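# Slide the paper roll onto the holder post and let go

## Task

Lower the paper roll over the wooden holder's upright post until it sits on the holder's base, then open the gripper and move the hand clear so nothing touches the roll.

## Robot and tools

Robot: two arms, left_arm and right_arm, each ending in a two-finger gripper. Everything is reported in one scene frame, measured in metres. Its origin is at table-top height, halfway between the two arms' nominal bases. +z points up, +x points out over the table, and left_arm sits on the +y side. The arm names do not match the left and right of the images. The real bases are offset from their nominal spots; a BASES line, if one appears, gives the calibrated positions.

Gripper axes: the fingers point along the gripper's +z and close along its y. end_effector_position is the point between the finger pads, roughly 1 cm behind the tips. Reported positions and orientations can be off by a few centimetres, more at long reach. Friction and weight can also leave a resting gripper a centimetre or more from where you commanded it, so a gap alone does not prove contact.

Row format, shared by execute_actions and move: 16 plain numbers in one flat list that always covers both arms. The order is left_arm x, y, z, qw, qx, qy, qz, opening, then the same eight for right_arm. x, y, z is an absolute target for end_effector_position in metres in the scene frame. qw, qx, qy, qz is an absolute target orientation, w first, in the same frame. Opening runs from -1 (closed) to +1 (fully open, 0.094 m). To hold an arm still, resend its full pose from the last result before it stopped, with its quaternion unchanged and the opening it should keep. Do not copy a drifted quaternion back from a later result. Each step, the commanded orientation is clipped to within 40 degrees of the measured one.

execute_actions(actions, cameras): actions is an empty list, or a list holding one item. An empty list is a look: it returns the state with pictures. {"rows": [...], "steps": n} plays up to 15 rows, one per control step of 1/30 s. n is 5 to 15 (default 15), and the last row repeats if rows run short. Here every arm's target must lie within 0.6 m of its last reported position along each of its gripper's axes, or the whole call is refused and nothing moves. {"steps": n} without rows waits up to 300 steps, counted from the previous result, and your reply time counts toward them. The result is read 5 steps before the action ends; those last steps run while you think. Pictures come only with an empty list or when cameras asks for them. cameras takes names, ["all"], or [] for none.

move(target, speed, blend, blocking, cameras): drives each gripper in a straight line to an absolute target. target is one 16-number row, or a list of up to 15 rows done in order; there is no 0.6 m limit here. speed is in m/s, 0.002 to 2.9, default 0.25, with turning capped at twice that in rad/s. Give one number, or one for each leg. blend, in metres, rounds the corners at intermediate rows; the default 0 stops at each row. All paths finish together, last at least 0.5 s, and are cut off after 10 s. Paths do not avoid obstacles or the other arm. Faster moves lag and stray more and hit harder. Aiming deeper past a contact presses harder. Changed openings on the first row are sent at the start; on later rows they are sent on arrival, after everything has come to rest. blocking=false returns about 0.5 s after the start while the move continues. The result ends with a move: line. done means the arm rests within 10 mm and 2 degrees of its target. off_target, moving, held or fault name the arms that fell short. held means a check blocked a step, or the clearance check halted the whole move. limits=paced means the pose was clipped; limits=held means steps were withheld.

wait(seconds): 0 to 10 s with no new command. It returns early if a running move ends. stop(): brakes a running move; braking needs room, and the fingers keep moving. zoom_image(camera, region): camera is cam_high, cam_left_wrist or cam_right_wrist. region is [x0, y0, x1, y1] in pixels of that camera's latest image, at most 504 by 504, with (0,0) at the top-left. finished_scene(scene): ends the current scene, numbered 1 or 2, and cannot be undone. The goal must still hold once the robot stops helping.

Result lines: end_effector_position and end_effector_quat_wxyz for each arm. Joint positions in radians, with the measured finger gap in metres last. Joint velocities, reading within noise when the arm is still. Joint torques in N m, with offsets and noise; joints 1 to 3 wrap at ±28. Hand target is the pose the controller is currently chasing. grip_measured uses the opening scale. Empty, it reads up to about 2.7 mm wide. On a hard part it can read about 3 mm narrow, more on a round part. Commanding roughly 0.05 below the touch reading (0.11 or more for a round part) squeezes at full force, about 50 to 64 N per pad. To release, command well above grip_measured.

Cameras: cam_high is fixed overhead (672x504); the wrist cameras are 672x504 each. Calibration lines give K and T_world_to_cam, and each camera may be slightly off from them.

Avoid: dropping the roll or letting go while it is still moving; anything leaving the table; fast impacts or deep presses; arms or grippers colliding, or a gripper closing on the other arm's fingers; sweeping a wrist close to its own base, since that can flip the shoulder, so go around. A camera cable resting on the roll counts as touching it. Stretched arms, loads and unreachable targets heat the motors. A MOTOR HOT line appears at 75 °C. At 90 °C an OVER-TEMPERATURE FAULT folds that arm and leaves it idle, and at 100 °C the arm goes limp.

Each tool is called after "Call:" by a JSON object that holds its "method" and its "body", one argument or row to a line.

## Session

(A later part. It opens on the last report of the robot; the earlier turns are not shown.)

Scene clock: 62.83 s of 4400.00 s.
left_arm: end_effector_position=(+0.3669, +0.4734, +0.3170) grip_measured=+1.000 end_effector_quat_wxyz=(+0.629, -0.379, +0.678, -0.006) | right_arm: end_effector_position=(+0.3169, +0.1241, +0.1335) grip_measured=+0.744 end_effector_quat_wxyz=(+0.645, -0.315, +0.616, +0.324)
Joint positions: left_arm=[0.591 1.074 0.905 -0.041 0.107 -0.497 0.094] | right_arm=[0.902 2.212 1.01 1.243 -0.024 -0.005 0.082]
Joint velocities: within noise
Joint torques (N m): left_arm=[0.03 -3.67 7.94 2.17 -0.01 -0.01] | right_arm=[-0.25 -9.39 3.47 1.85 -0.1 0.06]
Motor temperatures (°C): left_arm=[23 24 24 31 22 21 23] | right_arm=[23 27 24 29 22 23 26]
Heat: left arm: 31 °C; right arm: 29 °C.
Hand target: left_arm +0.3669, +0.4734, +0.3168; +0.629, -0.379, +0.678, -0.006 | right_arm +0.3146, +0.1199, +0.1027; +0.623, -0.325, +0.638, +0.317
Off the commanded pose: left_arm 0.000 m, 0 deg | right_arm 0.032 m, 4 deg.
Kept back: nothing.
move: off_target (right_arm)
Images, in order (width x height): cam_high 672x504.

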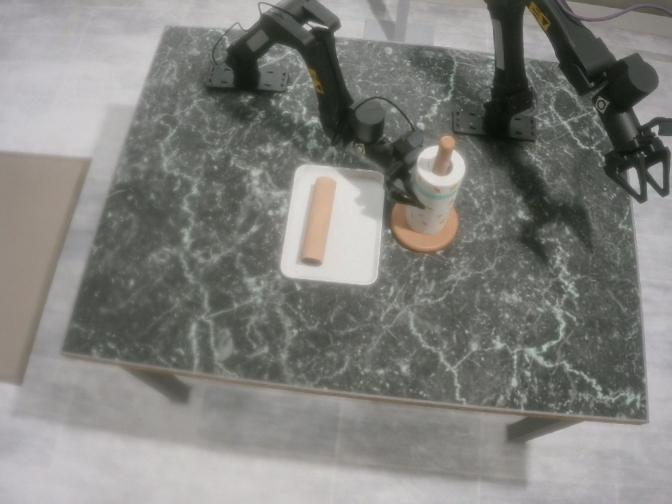

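Call:
{"method": "move", "body": {
  "target": [
    [0.3669, 0.4734, 0.3169, 0.629, -0.379, 0.678, -0.006, 1.0, 0.3169, 0.1241, 0.1335, 0.645, -0.315, 0.616, 0.324, 1.0],
    [0.3669, 0.4734, 0.3169, 0.629, -0.379, 0.678, -0.006, 1.0, 0.2989, 0.1001, 0.150, 0.6306, -0.3199, 0.6306, 0.3199, 1.0],
    [0.3669, 0.4734, 0.3169, 0.629, -0.379, 0.678, -0.006, 1.0, 0.245, 0.0281, 0.165, 0.6306, -0.3199, 0.6306, 0.3199, 1.0]
  ],
  "speed": [0.1, 0.08, 0.15],
  "cameras": ["cam_high"]
}}

Call:
{"method": "zoom_image", "body": {
  "camera": "cam_high",
  "region": [365, 100, 485, 260]
}}

Scene clock: 66.53 s of 4400.00 s.
left_arm: end_effector_position=(+0.3669, +0.4734, +0.3170) grip_measured=+1.000 end_effector_quat_wxyz=(+0.629, -0.379, +0.678, -0.006) | right_arm: end_effector_position=(+0.2470, +0.0332, +0.1543) grip_measured=+0.998 end_effector_quat_wxyz=(+0.623, -0.325, +0.638, +0.314)
Joint positions: left_arm=[0.591 1.074 0.905 -0.041 0.107 -0.497 0.094] | right_arm=[0.902 1.786 0.522 1.238 -0.024 -0.005 0.094]
Joint velocities: within noise
Joint torques (N m): left_arm=[0.03 -3.63 7.92 2.17 0 -0.02] | right_arm=[-0.42 -11.41 3.67 2.04 -0.06 0.07]
Motor temperatures (°C): left_arm=[23 24 24 31 22 21 23] | right_arm=[23 27 24 29 22 23 26]
Heat: left arm: 31 °C; right arm: 29 °C.
Hand target: left_arm +0.3669, +0.4734, +0.3168; +0.629, -0.379, +0.678, -0.006 | right_arm +0.2452, +0.0284, +0.1648; +0.631, -0.320, +0.631, +0.320
Off the commanded pose: left_arm 0.000 m, 0 deg | right_arm 0.012 m, 2 deg.
Kept back: nothing.
move: off_target (right_arm)
Images, in order (width x height): cam_high 672x504.

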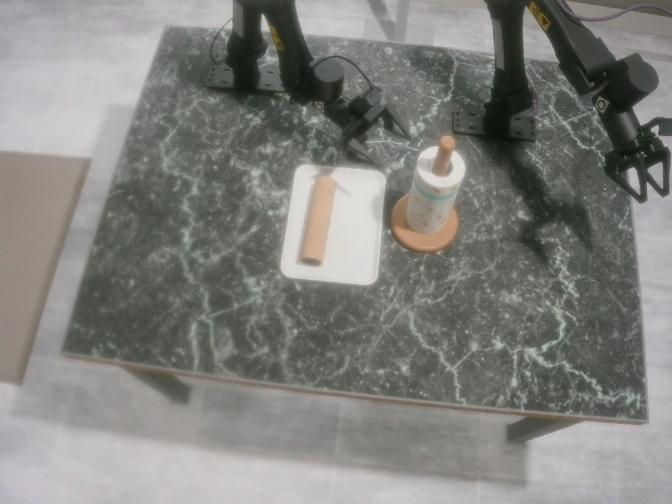

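Scaled by 3.150 from the camera's 672x504 image, which has a finer 960x720 frame.

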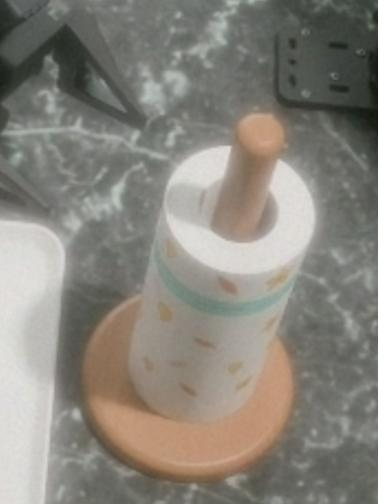

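Call:
{"method": "finished_scene", "body": {
  "scene": 1
}}

The scene is finished: the task was done.


## Next scene

The same job, from a new start.

Call:
{"method": "execute_actions", "body": {
  "actions": [],
  "cameras": ["all"]
}}

Call:
{"method": "zoom_image", "body": {
  "camera": "cam_high",
  "region": [100, 120, 560, 340]
}}

Scene clock: 0.00 s of 4400.00 s.
left_arm: end_effector_position=(+0.2734, +0.2698, +0.1704) grip_measured=+1.000 end_effector_quat_wxyz=(+0.613, -0.019, +0.788, +0.051) | right_arm: end_effector_position=(+0.3790, -0.1786, +0.0822) grip_measured=+1.000 end_effector_quat_wxyz=(+0.474, -0.118, +0.868, +0.090)
Joint positions: left_arm=[-0.266 0.121 0.209 -0.349 -0.344 -0.031 0.094] | right_arm=[0.363 1.627 0.664 0.398 0.046 0.081 0.094]
Joint velocities: within noise
Joint torques (N m): no reading
Motor temperatures (°C): left_arm=[23 24 21 24 22 21 23] | right_arm=[23 23 22 22 22 23 24]
Heat: left arm: 24 °C; right arm: 24 °C.
Hand target: left_arm +0.2725, +0.2703, +0.1734; +0.616, -0.020, +0.786, +0.051 | right_arm +0.3823, -0.1774, +0.0908; +0.483, -0.117, +0.863, +0.092
camera_calibration:
cam_left_wrist: T_world_to_cam=[[0.101817, -0.992512, 0.0674804, 0.224411], [-0.662345, -0.118246, -0.739809, 0.363948], [0.742248, 0.0306295, -0.669425, 0.00653824], [0, 0, 0, 1]] pos_world=[0.213357, 0.265566, 0.258486]
cam_right_wrist: T_world_to_cam=[[0.371663, -0.927238, 0.0457862, -0.31111], [-0.803107, -0.345865, -0.485178, 0.306245], [0.465711, 0.143551, -0.873216, 0.0248398], [0, 0, 0, 1]] pos_world=[0.350007, -0.186119, 0.184518]

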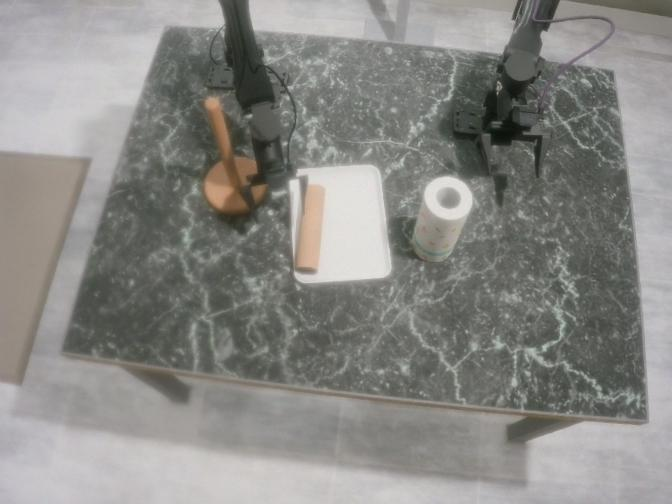

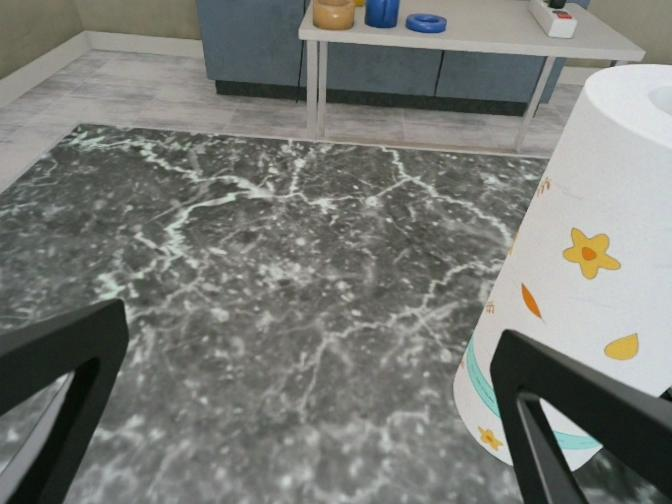

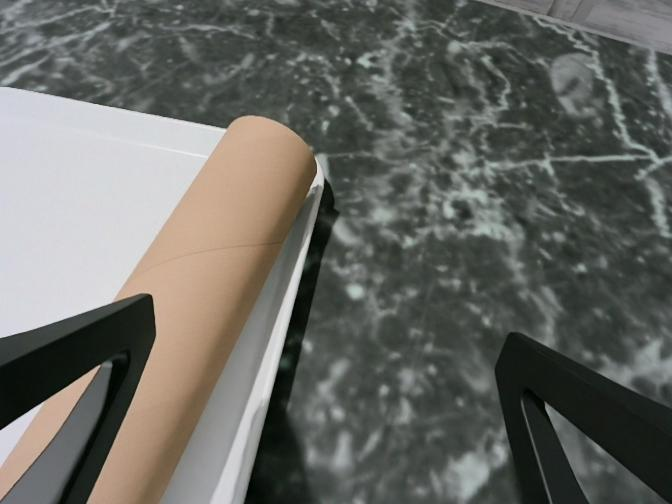

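Scaled by 1.096 from the camera's 672x504 image, which has a finer 960x720 frame.

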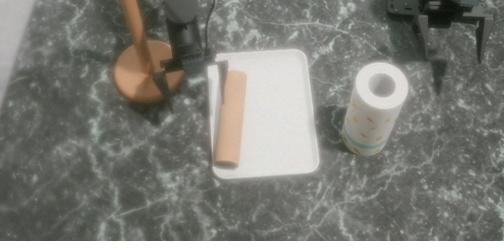

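Call:
{"method": "move", "body": {
  "target": [
    [0.318, 0.179, 0.26, 0.6830, 0.1830, 0.6830, -0.1830, 1.0, 0.355, -0.140, 0.20, 0.5190, -0.2183, 0.8146, 0.1391, 1.0],
    [0.318, 0.179, 0.26, 0.6830, 0.1830, 0.6830, -0.1830, 1.0, 0.25, -0.16, 0.38, 0.5190, -0.2183, 0.8146, 0.1391, 1.0],
    [0.318, 0.179, 0.26, 0.6830, 0.1830, 0.6830, -0.1830, 1.0, 0.16, -0.53, 0.36, 0.4964, 0.3228, 0.7792, -0.2056, 1.0]
  ],
  "speed": [0.45, 0.5, 0.6],
  "blend": [0.04, 0.05, 0],
  "cameras": ["cam_high", "cam_left_wrist"]
}}

Call:
{"method": "zoom_image", "body": {
  "camera": "cam_high",
  "region": [180, 60, 500, 280]
}}

Scene clock: 11.50 s of 4400.00 s.
left_arm: end_effector_position=(+0.3170, +0.1801, +0.2423) grip_measured=+1.000 end_effector_quat_wxyz=(+0.671, +0.180, +0.696, -0.183) | right_arm: end_effector_position=(+0.1587, -0.5298, +0.3593) grip_measured=+1.000 end_effector_quat_wxyz=(+0.490, +0.328, +0.781, -0.206)
Joint positions: left_arm=[-0.009 0.597 0.294 0.265 0.528 0.007 0.094] | right_arm=[-0.874 0.85 1.249 -0.851 -0.058 -0.029 0.094]
Joint velocities: within noise
Joint torques (N m): left_arm=[-0.06 0.1 10.63 2.15 0.05 -0.11] | right_arm=[-0.61 -0.8 5.3 1.97 -0.2 -0.02]
Motor temperatures (°C): left_arm=[23 24 22 28 22 21 23] | right_arm=[23 24 23 24 22 23 24]
Heat: left arm: 28 °C; right arm: 24 °C.
Hand target: left_arm +0.3173, +0.1792, +0.2598; +0.683, +0.183, +0.683, -0.183 | right_arm +0.1600, -0.5300, +0.3599; +0.496, +0.323, +0.779, -0.206
Off the commanded pose: left_arm 0.018 m, 2 deg | right_arm 0.001 m, 1 deg.
Kept back: nothing.
move: off_target (left_arm)
camera_calibration:
cam_left_wrist: T_world_to_cam=[[-0.505605, -0.851933, 0.136286, 0.276544], [-0.489079, 0.152884, -0.858736, 0.360534], [0.710749, -0.500836, -0.493962, 0.0882508], [0, 0, 0, 1]] pos_world=[0.253428, 0.224676, 0.315507]
Images, in order (width x height): cam_high 672x504, cam_left_wrist 672x504.

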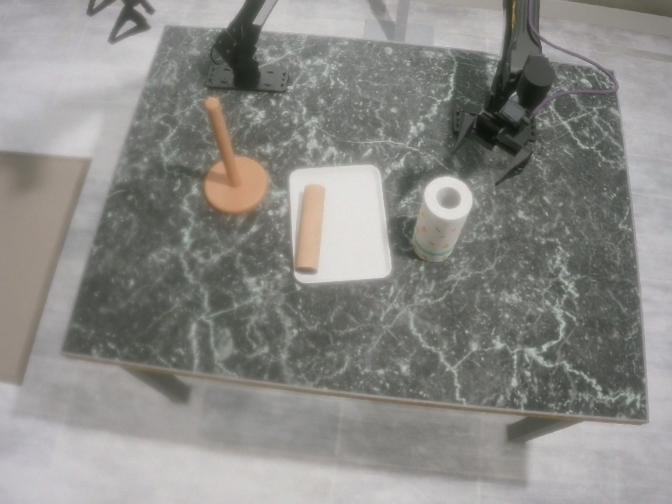

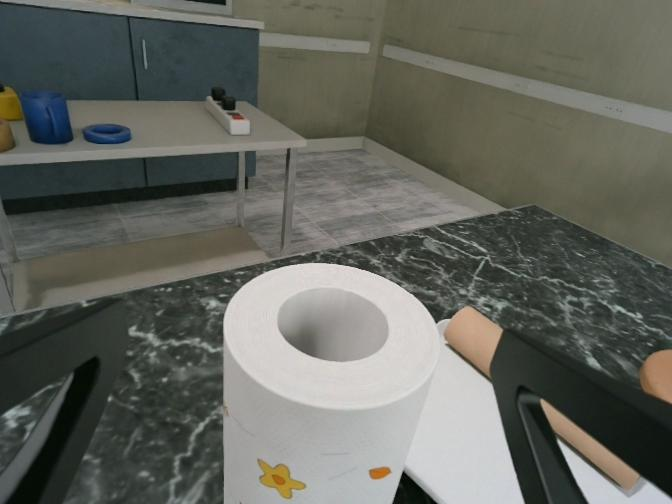

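Scaled by 1.575 from the camera's 672x504 image, which has a finer 960x720 frame.

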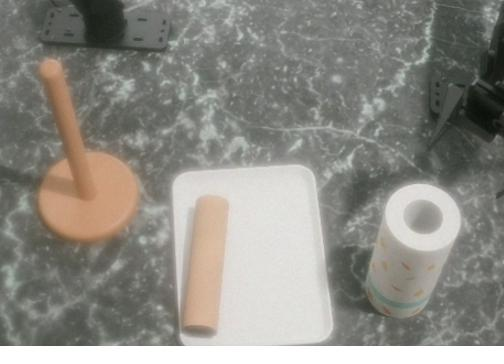

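Call:
{"method": "move", "body": {
  "target": [0.380, 0.1335, 0.229, 0.6830, 0.1830, 0.6830, -0.1830, 1.0, 0.16, -0.53, 0.36, 0.4964, 0.3228, 0.7792, -0.2056, 1.0],
  "speed": 0.25,
  "cameras": ["cam_high", "cam_left_wrist"]
}}

Call:
{"method": "zoom_image", "body": {
  "camera": "cam_left_wrist",
  "region": [90, 160, 590, 504]
}}

Scene clock: 14.97 s of 4400.00 s.
left_arm: end_effector_position=(+0.3741, +0.1357, +0.2163) grip_measured=+1.000 end_effector_quat_wxyz=(+0.673, +0.185, +0.692, -0.182) | right_arm: end_effector_position=(+0.1593, -0.5296, +0.3598) grip_measured=+1.000 end_effector_quat_wxyz=(+0.491, +0.327, +0.781, -0.206)
Joint positions: left_arm=[-0.246 1.098 0.315 0.755 0.298 0.006 0.094] | right_arm=[-0.874 0.85 1.249 -0.848 -0.061 -0.03 0.094]
Joint velocities: within noise
Joint torques (N m): left_arm=[-0.53 -2.29 9.69 2.23 -0.08 -0.11] | right_arm=[-0.58 -0.73 5.33 1.95 -0.2 -0.04]
Motor temperatures (°C): left_arm=[23 24 23 28 22 21 23] | right_arm=[23 24 23 25 22 23 24]
Heat: left arm: 28 °C; right arm: 25 °C.
Hand target: left_arm +0.3794, +0.1338, +0.2291; +0.683, +0.183, +0.683, -0.183 | right_arm +0.1600, -0.5300, +0.3600; +0.496, +0.323, +0.779, -0.206
Off the commanded pose: left_arm 0.014 m, 2 deg | right_arm 0.001 m, 1 deg.
Kept back: nothing.
move: off_target (left_arm)
camera_calibration:
cam_left_wrist: T_world_to_cam=[[-0.513171, -0.848969, 0.12612, 0.275958], [-0.478921, 0.161299, -0.862912, 0.368937], [0.712243, -0.503223, -0.489363, 0.0113401], [0, 0, 0, 1]] pos_world=[0.310229, 0.180478, 0.289106]
Images, in order (width x height): cam_high 672x504, cam_left_wrist 672x504.

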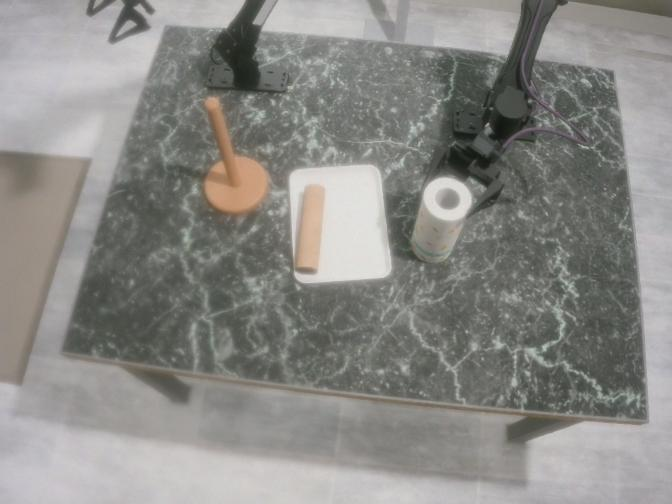

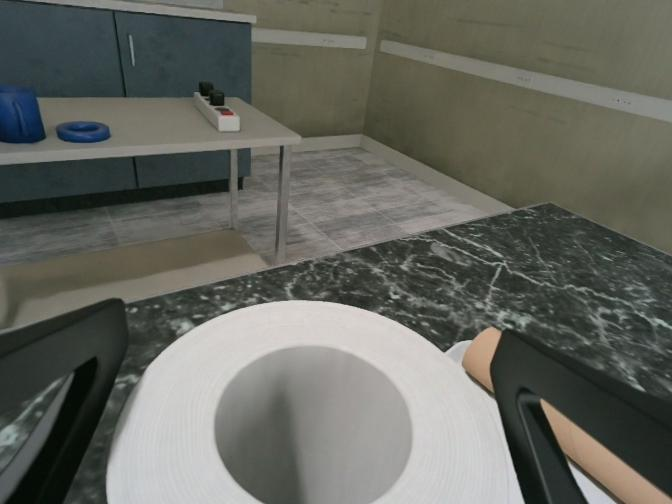

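Scaled by 1.008 from the camera's 672x504 image, which has a finer 960x720 frame.

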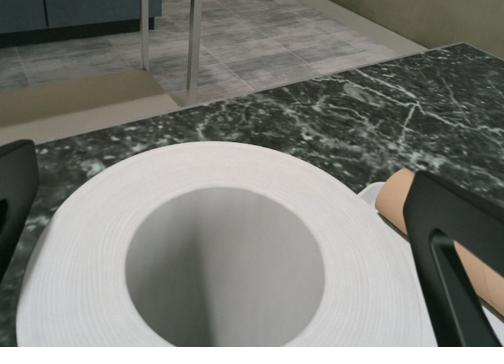

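Call:
{"method": "move", "body": {
  "target": [0.3793, 0.1327, 0.150, 0.6830, 0.1830, 0.6830, -0.1830, 1.0, 0.16, -0.53, 0.36, 0.4964, 0.3228, 0.7792, -0.2056, 1.0],
  "speed": 0.12,
  "cameras": ["cam_high", "cam_left_wrist"]
}}

Scene clock: 17.10 s of 4400.00 s.
left_arm: end_effector_position=(+0.3822, +0.1332, +0.1576) grip_measured=+1.000 end_effector_quat_wxyz=(+0.689, +0.185, +0.677, -0.181) | right_arm: end_effector_position=(+0.1593, -0.5296, +0.3598) grip_measured=+1.000 end_effector_quat_wxyz=(+0.491, +0.327, +0.781, -0.206)
Joint positions: left_arm=[-0.251 1.562 0.186 1.392 0.292 0.006 0.094] | right_arm=[-0.874 0.85 1.249 -0.848 -0.061 -0.03 0.094]
Joint velocities: within noise
Joint torques (N m): left_arm=[-0.58 -3.59 3.44 2.32 -0.09 -0.08] | right_arm=[-0.58 -0.77 5.29 1.96 -0.18 -0.02]
Motor temperatures (°C): left_arm=[23 24 22 29 22 21 23] | right_arm=[23 24 23 26 22 23 24]
Heat: left arm: 29 °C; right arm: 26 °C.
Hand target: left_arm +0.3792, +0.1327, +0.1501; +0.683, +0.183, +0.683, -0.183 | right_arm +0.1600, -0.5300, +0.3600; +0.496, +0.323, +0.779, -0.206
Off the commanded pose: left_arm 0.008 m, 1 deg | right_arm 0.001 m, 1 deg.
Kept back: nothing.
move: done
camera_calibration:
cam_left_wrist: T_world_to_cam=[[-0.517356, -0.848359, 0.112386, 0.288903], [-0.441373, 0.152008, -0.884355, 0.312817], [0.733166, -0.50713, -0.453085, -0.0375768], [0, 0, 0, 1]] pos_world=[0.315085, 0.178486, 0.227147]
Images, in order (width x height): cam_high 672x504, cam_left_wrist 672x504.

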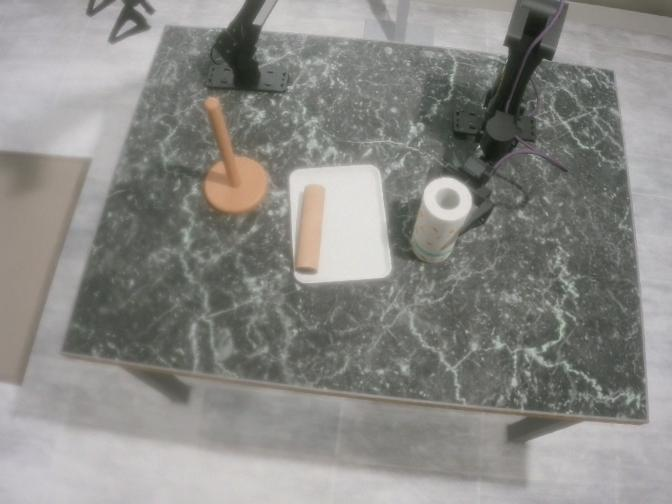

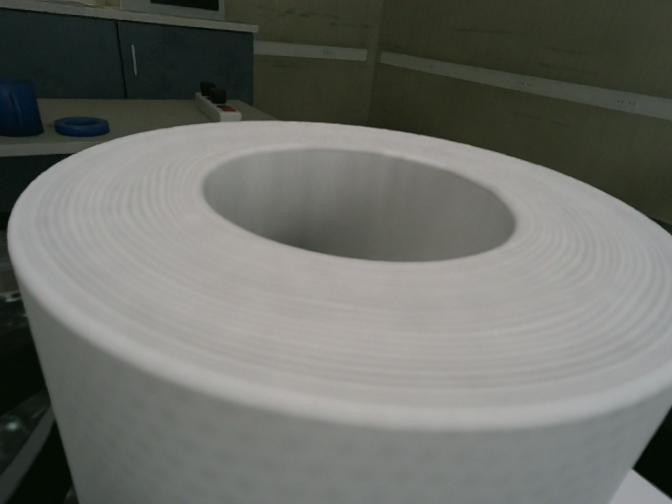

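Call:
{"method": "move", "body": {
  "target": [
    [0.3793, 0.1327, 0.150, 0.6830, 0.1830, 0.6830, -0.1830, 0.74, 0.16, -0.53, 0.36, 0.4964, 0.3228, 0.7792, -0.2056, 1.0],
    [0.372, 0.125, 0.30, 0.6780, 0.2008, 0.6780, -0.2008, 0.74, 0.16, -0.53, 0.36, 0.4964, 0.3228, 0.7792, -0.2056, 1.0],
    [0.345, -0.03, 0.455, 0.6408, 0.2988, 0.6408, -0.2988, 0.74, 0.16, -0.53, 0.36, 0.4964, 0.3228, 0.7792, -0.2056, 1.0],
    [0.286, -0.292, 0.487, 0.6041, 0.3749, 0.5885, -0.3849, 0.74, 0.16, -0.53, 0.36, 0.4964, 0.3228, 0.7792, -0.2056, 1.0]
  ],
  "speed": [0.1, 0.25, 0.35, 0.3],
  "blend": [0, 0.05, 0.06, 0],
  "cameras": ["cam_high"]
}}

Call:
{"method": "zoom_image", "body": {
  "camera": "cam_high",
  "region": [160, 10, 290, 210]
}}

Scene clock: 23.33 s of 4400.00 s.
left_arm: end_effector_position=(+0.2800, -0.2875, +0.4857) grip_measured=+0.748 end_effector_quat_wxyz=(+0.596, +0.377, +0.592, -0.389) | right_arm: end_effector_position=(+0.1594, -0.5296, +0.3599) grip_measured=+1.000 end_effector_quat_wxyz=(+0.491, +0.326, +0.781, -0.206)
Joint positions: left_arm=[-1.186 2.033 2.322 -0.275 -0.022 -0.01 0.082] | right_arm=[-0.874 0.85 1.249 -0.848 -0.061 -0.03 0.094]
Joint velocities: within noise
Joint torques (N m): left_arm=[0.39 -9.94 10 2.27 -0.09 0.1] | right_arm=[-0.61 -0.81 5.38 1.98 -0.21 -0.03]
Motor temperatures (°C): left_arm=[23 24 23 29 22 21 24] | right_arm=[23 24 23 27 22 23 24]
Heat: left arm: 29 °C; right arm: 27 °C.
Hand target: left_arm +0.2858, -0.2915, +0.4869; +0.604, +0.375, +0.588, -0.385 | right_arm +0.1600, -0.5300, +0.3600; +0.496, +0.323, +0.779, -0.206
Off the commanded pose: left_arm 0.008 m, 1 deg | right_arm 0.001 m, 1 deg.
Kept back: nothing.
move: done
Images, in order (width x height): cam_high 672x504.

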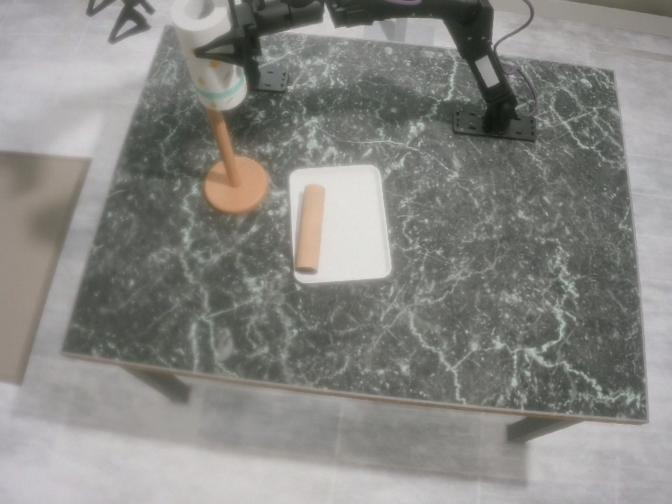

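Scaled by 2.520 from the camera's 672x504 image, which has a finer 960x720 frame.

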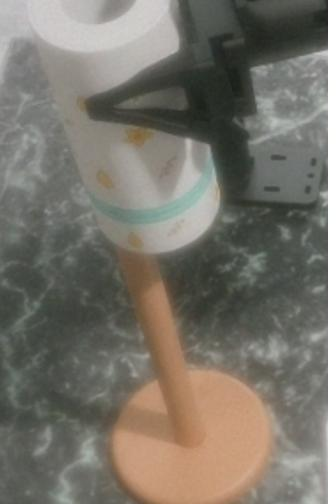

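Call:
{"method": "move", "body": {
  "target": [0.2791, -0.2945, 0.4760, 0.6033, 0.3783, 0.5826, -0.3917, 0.74, 0.16, -0.53, 0.36, 0.4964, 0.3228, 0.7792, -0.2056, 1.0],
  "speed": 0.12,
  "cameras": ["cam_high"]
}}

Call:
{"method": "zoom_image", "body": {
  "camera": "cam_high",
  "region": [160, 0, 260, 130]
}}

Scene clock: 27.63 s of 4400.00 s.
left_arm: end_effector_position=(+0.2830, -0.2945, +0.4720) grip_measured=+0.748 end_effector_quat_wxyz=(+0.597, +0.377, +0.591, -0.389) | right_arm: end_effector_position=(+0.1594, -0.5296, +0.3599) grip_measured=+1.000 end_effector_quat_wxyz=(+0.491, +0.326, +0.781, -0.206)
Joint positions: left_arm=[-1.186 2.033 2.258 -0.209 -0.022 -0.01 0.082] | right_arm=[-0.874 0.85 1.249 -0.848 -0.061 -0.03 0.094]
Joint velocities: within noise
Joint torques (N m): left_arm=[-0.64 -13.09 5.79 2.45 0.01 0.08] | right_arm=[-0.59 -0.73 5.37 1.98 -0.17 -0.04]
Motor temperatures (°C): left_arm=[23 25 23 30 22 21 24] | right_arm=[23 24 23 28 22 23 24]
Heat: left arm: 30 °C; right arm: 28 °C.
Hand target: left_arm +0.2791, -0.2944, +0.4760; +0.603, +0.378, +0.583, -0.392 | right_arm +0.1600, -0.5300, +0.3599; +0.496, +0.323, +0.779, -0.206
Off the commanded pose: left_arm 0.006 m, 1 deg | right_arm 0.001 m, 1 deg.
Kept back: nothing.
move: done
Images, in order (width x height): cam_high 672x504.

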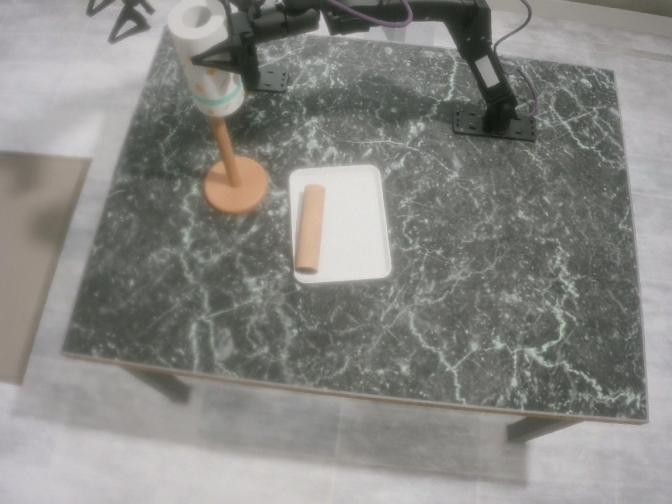

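Scaled by 3.877 from the camera's 672x504 image, which has a finer 960x720 frame.

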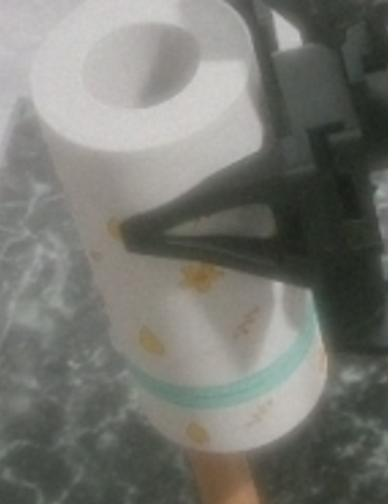

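Call:
{"method": "move", "body": {
  "target": [0.2726, -0.2951, 0.4500, 0.6064, 0.3763, 0.5795, -0.3937, 0.74, 0.16, -0.53, 0.36, 0.4964, 0.3228, 0.7792, -0.2056, 1.0],
  "speed": 0.1,
  "cameras": ["cam_high"]
}}

Call:
{"method": "zoom_image", "body": {
  "camera": "cam_high",
  "region": [160, 0, 290, 220]
}}

Scene clock: 31.00 s of 4400.00 s.
left_arm: end_effector_position=(+0.2859, -0.3105, +0.4129) grip_measured=+0.748 end_effector_quat_wxyz=(+0.586, +0.387, +0.604, -0.378) | right_arm: end_effector_position=(+0.1594, -0.5296, +0.3599) grip_measured=+1.000 end_effector_quat_wxyz=(+0.491, +0.326, +0.781, -0.206)
Joint positions: left_arm=[-1.195 2.021 2.037 -0.044 -0.034 -0.004 0.082] | right_arm=[-0.874 0.85 1.249 -0.848 -0.061 -0.03 0.094]
Joint velocities: within noise
Joint torques (N m): left_arm=[-0.94 -17.52 6.53 2.48 -0.03 0.04] | right_arm=[-0.62 -0.8 5.31 1.96 -0.19 -0.02]
Motor temperatures (°C): left_arm=[23 27 22 31 22 21 24] | right_arm=[23 24 23 28 22 23 24]
Heat: left arm: 31 °C; right arm: 28 °C.
Hand target: left_arm +0.2732, -0.2957, +0.4495; +0.606, +0.376, +0.580, -0.394 | right_arm +0.1600, -0.5300, +0.3600; +0.496, +0.323, +0.779, -0.206
Off the commanded pose: left_arm 0.042 m, 4 deg | right_arm 0.001 m, 1 deg.
Kept back: nothing.
move: off_target (left_arm)
Images, in order (width x height): cam_high 672x504.

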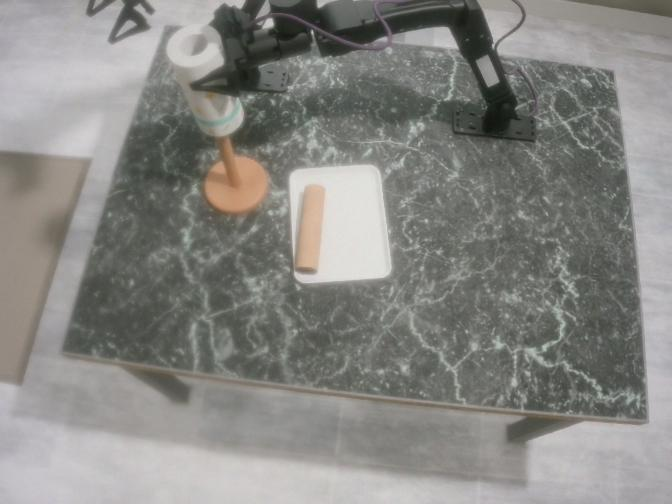

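Scaled by 2.291 from the camera's 672x504 image, which has a finer 960x720 frame.

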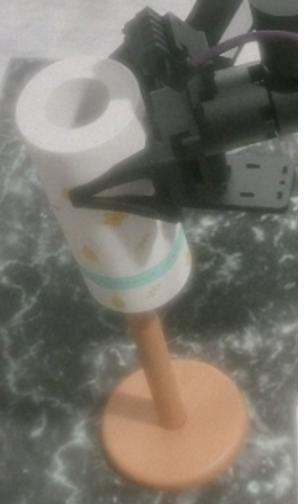

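Call:
{"method": "move", "body": {
  "target": [0.2713, -0.2921, 0.3660, 0.6143, 0.3707, 0.5709, -0.3989, 0.74, 0.16, -0.53, 0.36, 0.4964, 0.3228, 0.7792, -0.2056, 1.0],
  "speed": 0.12,
  "cameras": ["cam_high"]
}}

Call:
{"method": "zoom_image", "body": {
  "camera": "cam_high",
  "region": [160, 20, 290, 220]
}}

Scene clock: 33.93 s of 4400.00 s.
left_arm: end_effector_position=(+0.2840, -0.3042, +0.3299) grip_measured=+0.748 end_effector_quat_wxyz=(+0.595, +0.381, +0.596, -0.381) | right_arm: end_effector_position=(+0.1594, -0.5296, +0.3599) grip_measured=+1.000 end_effector_quat_wxyz=(+0.491, +0.326, +0.781, -0.206)
Joint positions: left_arm=[-1.196 1.968 1.601 0.368 -0.039 -0.001 0.082] | right_arm=[-0.874 0.85 1.249 -0.848 -0.061 -0.03 0.094]
Joint velocities: within noise
Joint torques (N m): left_arm=[-0.99 -17.39 6.39 2.5 0.04 0.03] | right_arm=[-0.64 -0.75 5.33 1.98 -0.18 -0.04]
Motor temperatures (°C): left_arm=[23 28 22 31 22 21 24] | right_arm=[23 24 23 29 22 23 24]
Heat: left arm: 31 °C; right arm: 29 °C.
Hand target: left_arm +0.2721, -0.2931, +0.3656; +0.614, +0.371, +0.571, -0.399 | right_arm +0.1600, -0.5300, +0.3600; +0.496, +0.323, +0.779, -0.206
Off the commanded pose: left_arm 0.040 m, 4 deg | right_arm 0.001 m, 1 deg.
Kept back: nothing.
move: off_target (left_arm)
Images, in order (width x height): cam_high 672x504.

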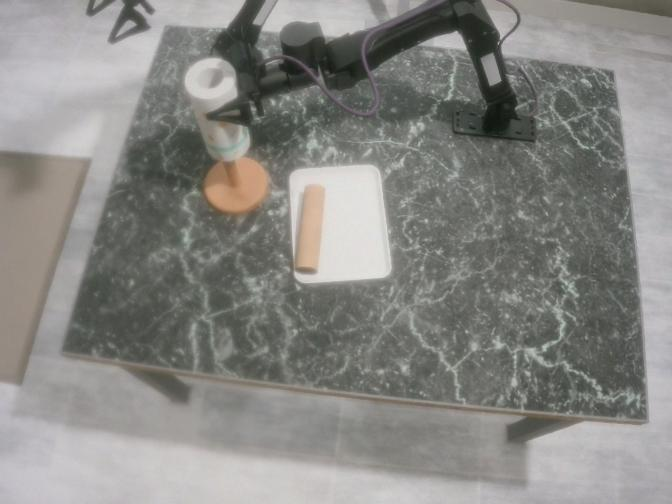

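Scaled by 2.520 from the camera's 672x504 image, which has a finer 960x720 frame.

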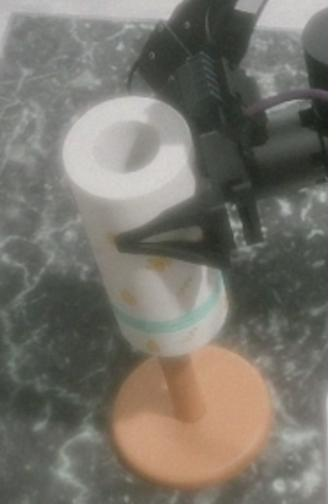

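Call:
{"method": "move", "body": {
  "target": [
    [0.2839, -0.3181, 0.2813, 0.5725, 0.3980, 0.6129, -0.3717, 0.74, 0.16, -0.53, 0.36, 0.4964, 0.3228, 0.7792, -0.2056, 1.0],
    [0.2813, -0.3123, 0.2044, 0.5725, 0.3980, 0.6129, -0.3717, 0.74, 0.16, -0.53, 0.36, 0.4964, 0.3228, 0.7792, -0.2056, 1.0],
    [0.2792, -0.3075, 0.164, 0.5774, 0.3951, 0.6084, -0.3749, 0.74, 0.16, -0.53, 0.36, 0.4964, 0.3228, 0.7792, -0.2056, 1.0]
  ],
  "speed": [0.15, 0.15, 0.1],
  "blend": [0.01, 0.015, 0],
  "cameras": ["cam_high"]
}}

Call:
{"method": "zoom_image", "body": {
  "camera": "cam_high",
  "region": [180, 70, 290, 230]
}}

Scene clock: 36.63 s of 4400.00 s.
left_arm: end_effector_position=(+0.2842, -0.3054, +0.1879) grip_measured=+0.748 end_effector_quat_wxyz=(+0.588, +0.386, +0.602, -0.377) | right_arm: end_effector_position=(+0.1594, -0.5296, +0.3599) grip_measured=+1.000 end_effector_quat_wxyz=(+0.491, +0.326, +0.781, -0.206)
Joint positions: left_arm=[-1.196 2.16 1.311 0.825 -0.038 -0.001 0.082] | right_arm=[-0.874 0.85 1.249 -0.848 -0.061 -0.03 0.094]
Joint velocities: within noise
Joint torques (N m): left_arm=[-0.72 -10.44 5.38 2.49 0.04 -0.04] | right_arm=[-0.68 -0.79 5.38 1.97 -0.18 -0.03]
Motor temperatures (°C): left_arm=[23 28 22 31 22 21 24] | right_arm=[23 24 23 29 22 23 24]
Heat: left arm: 31 °C; right arm: 29 °C.
Hand target: left_arm +0.2790, -0.3068, +0.1641; +0.577, +0.395, +0.609, -0.375 | right_arm +0.1600, -0.5300, +0.3600; +0.496, +0.323, +0.779, -0.206
Off the commanded pose: left_arm 0.025 m, 2 deg | right_arm 0.001 m, 1 deg.
Kept back: nothing.
move: off_target (left_arm)
Images, in order (width x height): cam_high 672x504.

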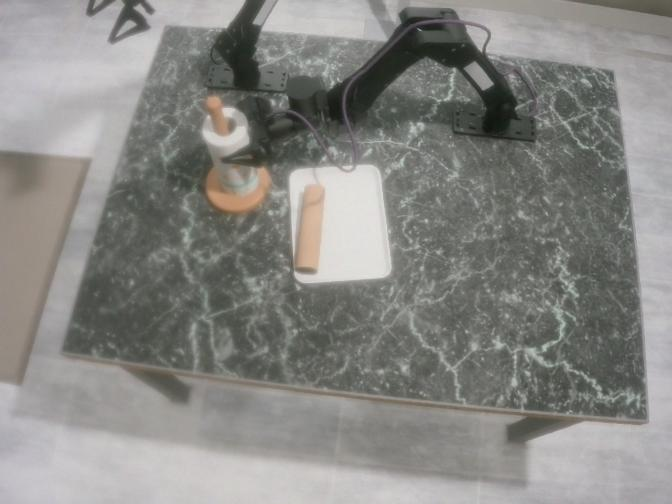

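Scaled by 3.150 from the camera's 672x504 image, which has a finer 960x720 frame.

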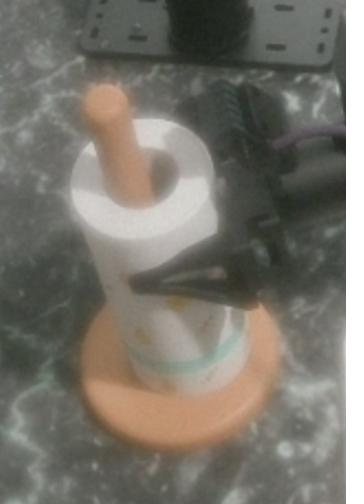

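Call:
{"method": "move", "body": {
  "target": [0.2790, -0.3072, 0.1400, 0.5841, 0.3908, 0.6018, -0.3793, 0.74, 0.16, -0.53, 0.36, 0.4964, 0.3228, 0.7792, -0.2056, 1.0],
  "speed": 0.06,
  "cameras": ["cam_high"]
}}

Call:
{"method": "zoom_image", "body": {
  "camera": "cam_high",
  "region": [180, 70, 290, 230]
}}

Scene clock: 38.10 s of 4400.00 s.
left_arm: end_effector_position=(+0.2838, -0.3044, +0.1864) grip_measured=+0.748 end_effector_quat_wxyz=(+0.613, +0.369, +0.577, -0.394) | right_arm: end_effector_position=(+0.1594, -0.5296, +0.3599) grip_measured=+1.000 end_effector_quat_wxyz=(+0.491, +0.326, +0.781, -0.206)
Joint positions: left_arm=[-1.196 2.21 1.286 0.986 -0.038 -0.001 0.082] | right_arm=[-0.874 0.85 1.249 -0.848 -0.061 -0.03 0.094]
Joint velocities: within noise
Joint torques (N m): left_arm=[-0.75 -9.39 4.46 1.96 0.05 -0.02] | right_arm=[-0.62 -0.77 5.35 1.97 -0.19 -0.02]
Motor temperatures (°C): left_arm=[23 28 22 31 22 21 24] | right_arm=[23 24 23 29 22 23 24]
Heat: left arm: 31 °C; right arm: 29 °C.
Hand target: left_arm +0.2782, -0.3049, +0.1408; +0.584, +0.391, +0.602, -0.379 | right_arm +0.1600, -0.5300, +0.3600; +0.496, +0.323, +0.779, -0.206
Off the commanded pose: left_arm 0.047 m, 5 deg | right_arm 0.001 m, 1 deg.
Kept back: nothing.
move: off_target (left_arm)
Images, in order (width x height): cam_high 672x504.

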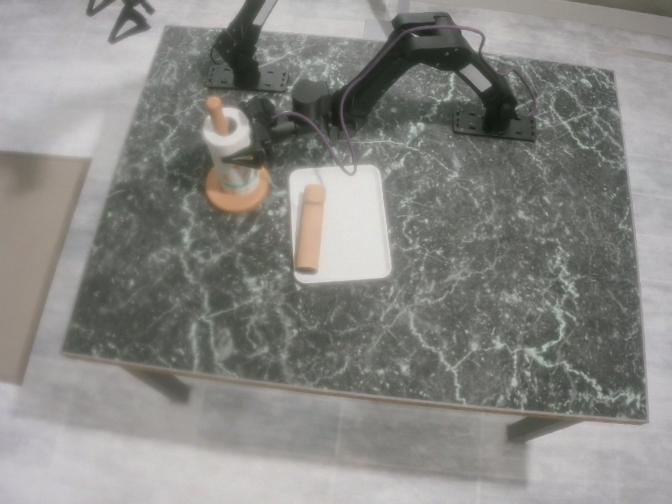

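Scaled by 3.150 from the camera's 672x504 image, which has a finer 960x720 frame.

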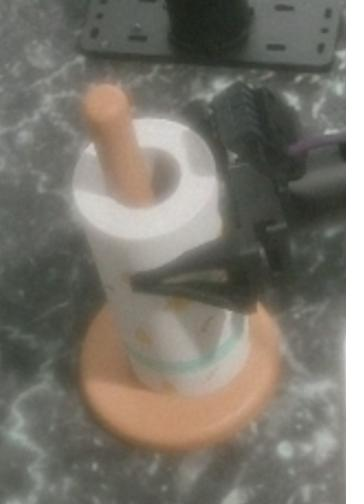

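Call:
{"method": "move", "body": {
  "target": [0.2790, -0.3072, 0.1310, 0.5629, 0.4038, 0.6218, -0.3655, 0.74, 0.16, -0.53, 0.36, 0.4964, 0.3228, 0.7792, -0.2056, 1.0],
  "speed": 0.07,
  "cameras": ["cam_high"]
}}

Call:
{"method": "zoom_image", "body": {
  "camera": "cam_high",
  "region": [180, 70, 290, 230]
}}

Scene clock: 40.63 s of 4400.00 s.
left_arm: end_effector_position=(+0.2837, -0.3041, +0.1836) grip_measured=+0.748 end_effector_quat_wxyz=(+0.611, +0.370, +0.580, -0.392) | right_arm: end_effector_position=(+0.1594, -0.5296, +0.3599) grip_measured=+1.000 end_effector_quat_wxyz=(+0.491, +0.326, +0.781, -0.206)
Joint positions: left_arm=[-1.196 2.211 1.283 0.982 -0.038 -0.001 0.082] | right_arm=[-0.874 0.85 1.249 -0.848 -0.061 -0.03 0.094]
Joint velocities: within noise
Joint torques (N m): left_arm=[-0.75 -10.93 4.9 1.13 0.06 -0.06] | right_arm=[-0.58 -0.81 5.37 1.97 -0.2 -0.02]
Motor temperatures (°C): left_arm=[23 28 22 31 22 21 24] | right_arm=[23 24 23 29 22 23 24]
Heat: left arm: 31 °C; right arm: 29 °C.
Hand target: left_arm +0.2776, -0.3034, +0.1320; +0.564, +0.403, +0.621, -0.366 | right_arm +0.1600, -0.5300, +0.3600; +0.496, +0.323, +0.779, -0.206
Off the commanded pose: left_arm 0.053 m, 9 deg | right_arm 0.001 m, 1 deg.
Kept back: nothing.
move: off_target (left_arm)
Images, in order (width x height): cam_high 672x504.

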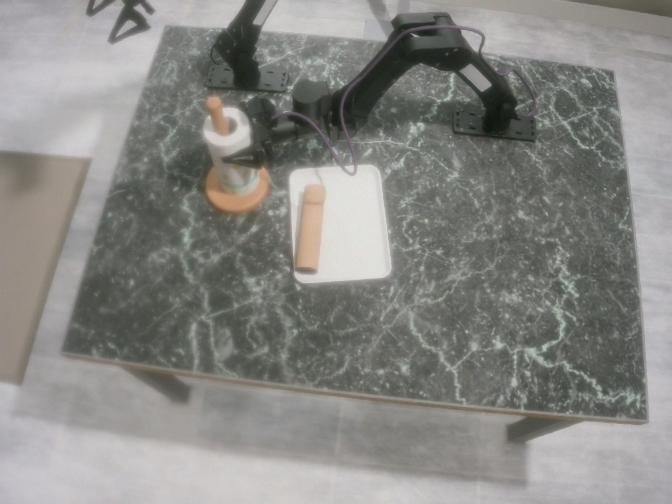

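Scaled by 3.150 from the camera's 672x504 image, which has a finer 960x720 frame.

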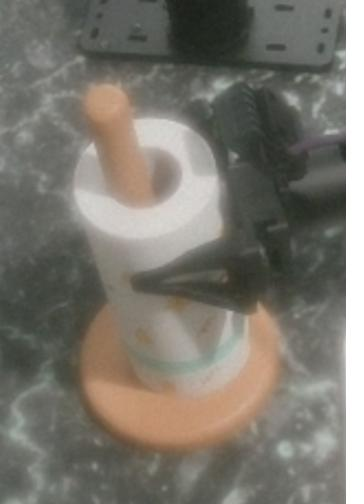

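Call:
{"method": "move", "body": {
  "target": [0.2801, -0.3094, 0.1123, 0.5407, 0.4163, 0.6411, -0.3511, 0.74, 0.16, -0.53, 0.36, 0.4964, 0.3228, 0.7792, -0.2056, 1.0],
  "speed": 0.08,
  "cameras": ["cam_high"]
}}

Call:
{"method": "zoom_image", "body": {
  "camera": "cam_high",
  "region": [180, 70, 290, 230]
}}

Scene clock: 45.30 s of 4400.00 s.
left_arm: end_effector_position=(+0.2837, -0.3042, +0.1812) grip_measured=+0.748 end_effector_quat_wxyz=(+0.608, +0.372, +0.583, -0.391) | right_arm: end_effector_position=(+0.1594, -0.5296, +0.3599) grip_measured=+1.000 end_effector_quat_wxyz=(+0.491, +0.326, +0.781, -0.206)
Joint positions: left_arm=[-1.196 2.211 1.283 0.972 -0.038 -0.001 0.082] | right_arm=[-0.874 0.85 1.249 -0.848 -0.061 -0.03 0.094]
Joint velocities: within noise
Joint torques (N m): left_arm=[-0.58 -10.45 5.19 0.58 0.06 -0.06] | right_arm=[-0.61 -0.76 5.37 1.95 -0.19 -0.02]
Motor temperatures (°C): left_arm=[23 28 22 30 22 21 24] | right_arm=[23 24 23 30 22 23 24]
Heat: left arm: 30 °C; right arm: 30 °C.
Hand target: left_arm +0.2773, -0.3020, +0.1141; +0.543, +0.415, +0.639, -0.353 | right_arm +0.1600, -0.5300, +0.3600; +0.496, +0.323, +0.779, -0.206
Off the commanded pose: left_arm 0.069 m, 12 deg | right_arm 0.001 m, 1 deg.
Kept back: nothing.
move: off_target (left_arm)
Images, in order (width x height): cam_high 672x504.

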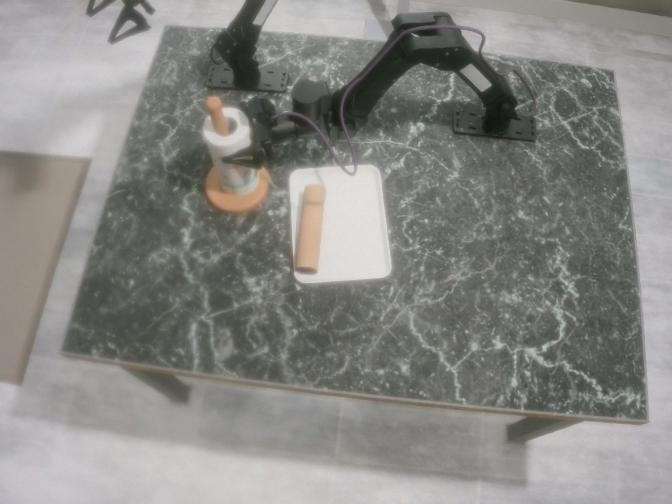

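Scaled by 3.150 from the camera's 672x504 image, which has a finer 960x720 frame.

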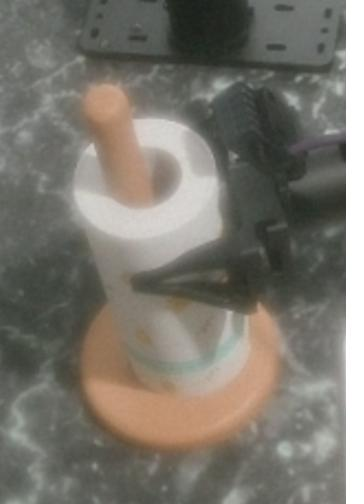

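Call:
{"method": "move", "body": {
  "target": [
    [0.2837, -0.3042, 0.1812, 0.608, 0.372, 0.583, -0.391, 1.0, 0.16, -0.53, 0.36, 0.4964, 0.3228, 0.7792, -0.2056, 1.0],
    [0.2712, -0.2770, 0.192, 0.608, 0.372, 0.583, -0.391, 1.0, 0.16, -0.53, 0.36, 0.4964, 0.3228, 0.7792, -0.2056, 1.0],
    [0.2377, -0.2043, 0.212, 0.608, 0.372, 0.583, -0.391, 1.0, 0.16, -0.53, 0.36, 0.4964, 0.3228, 0.7792, -0.2056, 1.0]
  ],
  "speed": [0.1, 0.08, 0.15],
  "cameras": ["cam_high"]
}}

Call:
{"method": "zoom_image", "body": {
  "camera": "cam_high",
  "region": [180, 70, 310, 230]
}}

Scene clock: 48.90 s of 4400.00 s.
left_arm: end_effector_position=(+0.2418, -0.2100, +0.2025) grip_measured=+0.999 end_effector_quat_wxyz=(+0.603, +0.376, +0.587, -0.388) | right_arm: end_effector_position=(+0.1594, -0.5296, +0.3599) grip_measured=+1.000 end_effector_quat_wxyz=(+0.491, +0.326, +0.781, -0.206)
Joint positions: left_arm=[-1.202 1.841 0.818 1.052 -0.042 -0.001 0.094] | right_arm=[-0.874 0.85 1.249 -0.848 -0.061 -0.03 0.094]
Joint velocities: within noise
Joint torques (N m): left_arm=[-0.58 -12.37 4.74 2.18 -0.1 -0.03] | right_arm=[-0.59 -0.8 5.37 1.97 -0.19 -0.03]
Motor temperatures (°C): left_arm=[23 28 22 30 22 21 24] | right_arm=[23 23 23 30 22 23 24]
Heat: left arm: 30 °C; right arm: 30 °C.
Hand target: left_arm +0.2379, -0.2047, +0.2117; +0.608, +0.372, +0.583, -0.391 | right_arm +0.1600, -0.5300, +0.3599; +0.496, +0.323, +0.779, -0.206
Off the commanded pose: left_arm 0.012 m, 1 deg | right_arm 0.001 m, 1 deg.
Kept back: nothing.
move: off_target (left_arm)
Images, in order (width x height): cam_high 672x504.

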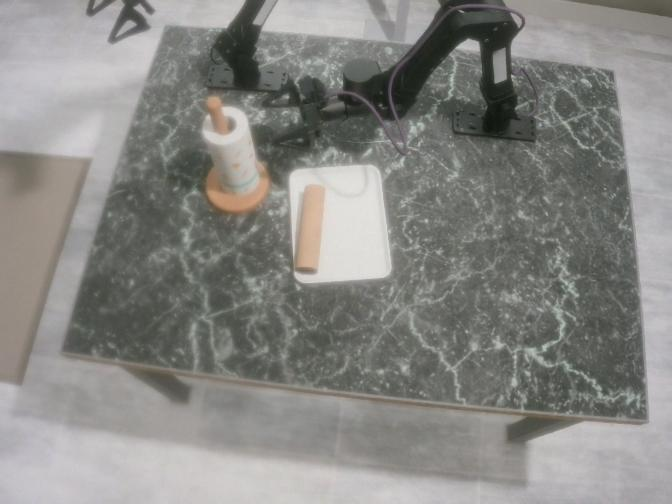

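Scaled by 3.150 from the camera's 672x504 image, which has a finer 960x720 frame.

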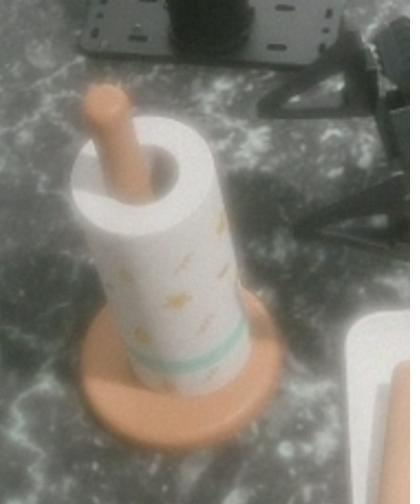

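Call:
{"method": "finished_scene", "body": {
  "scene": 2
}}

The scene is finished: the task was done.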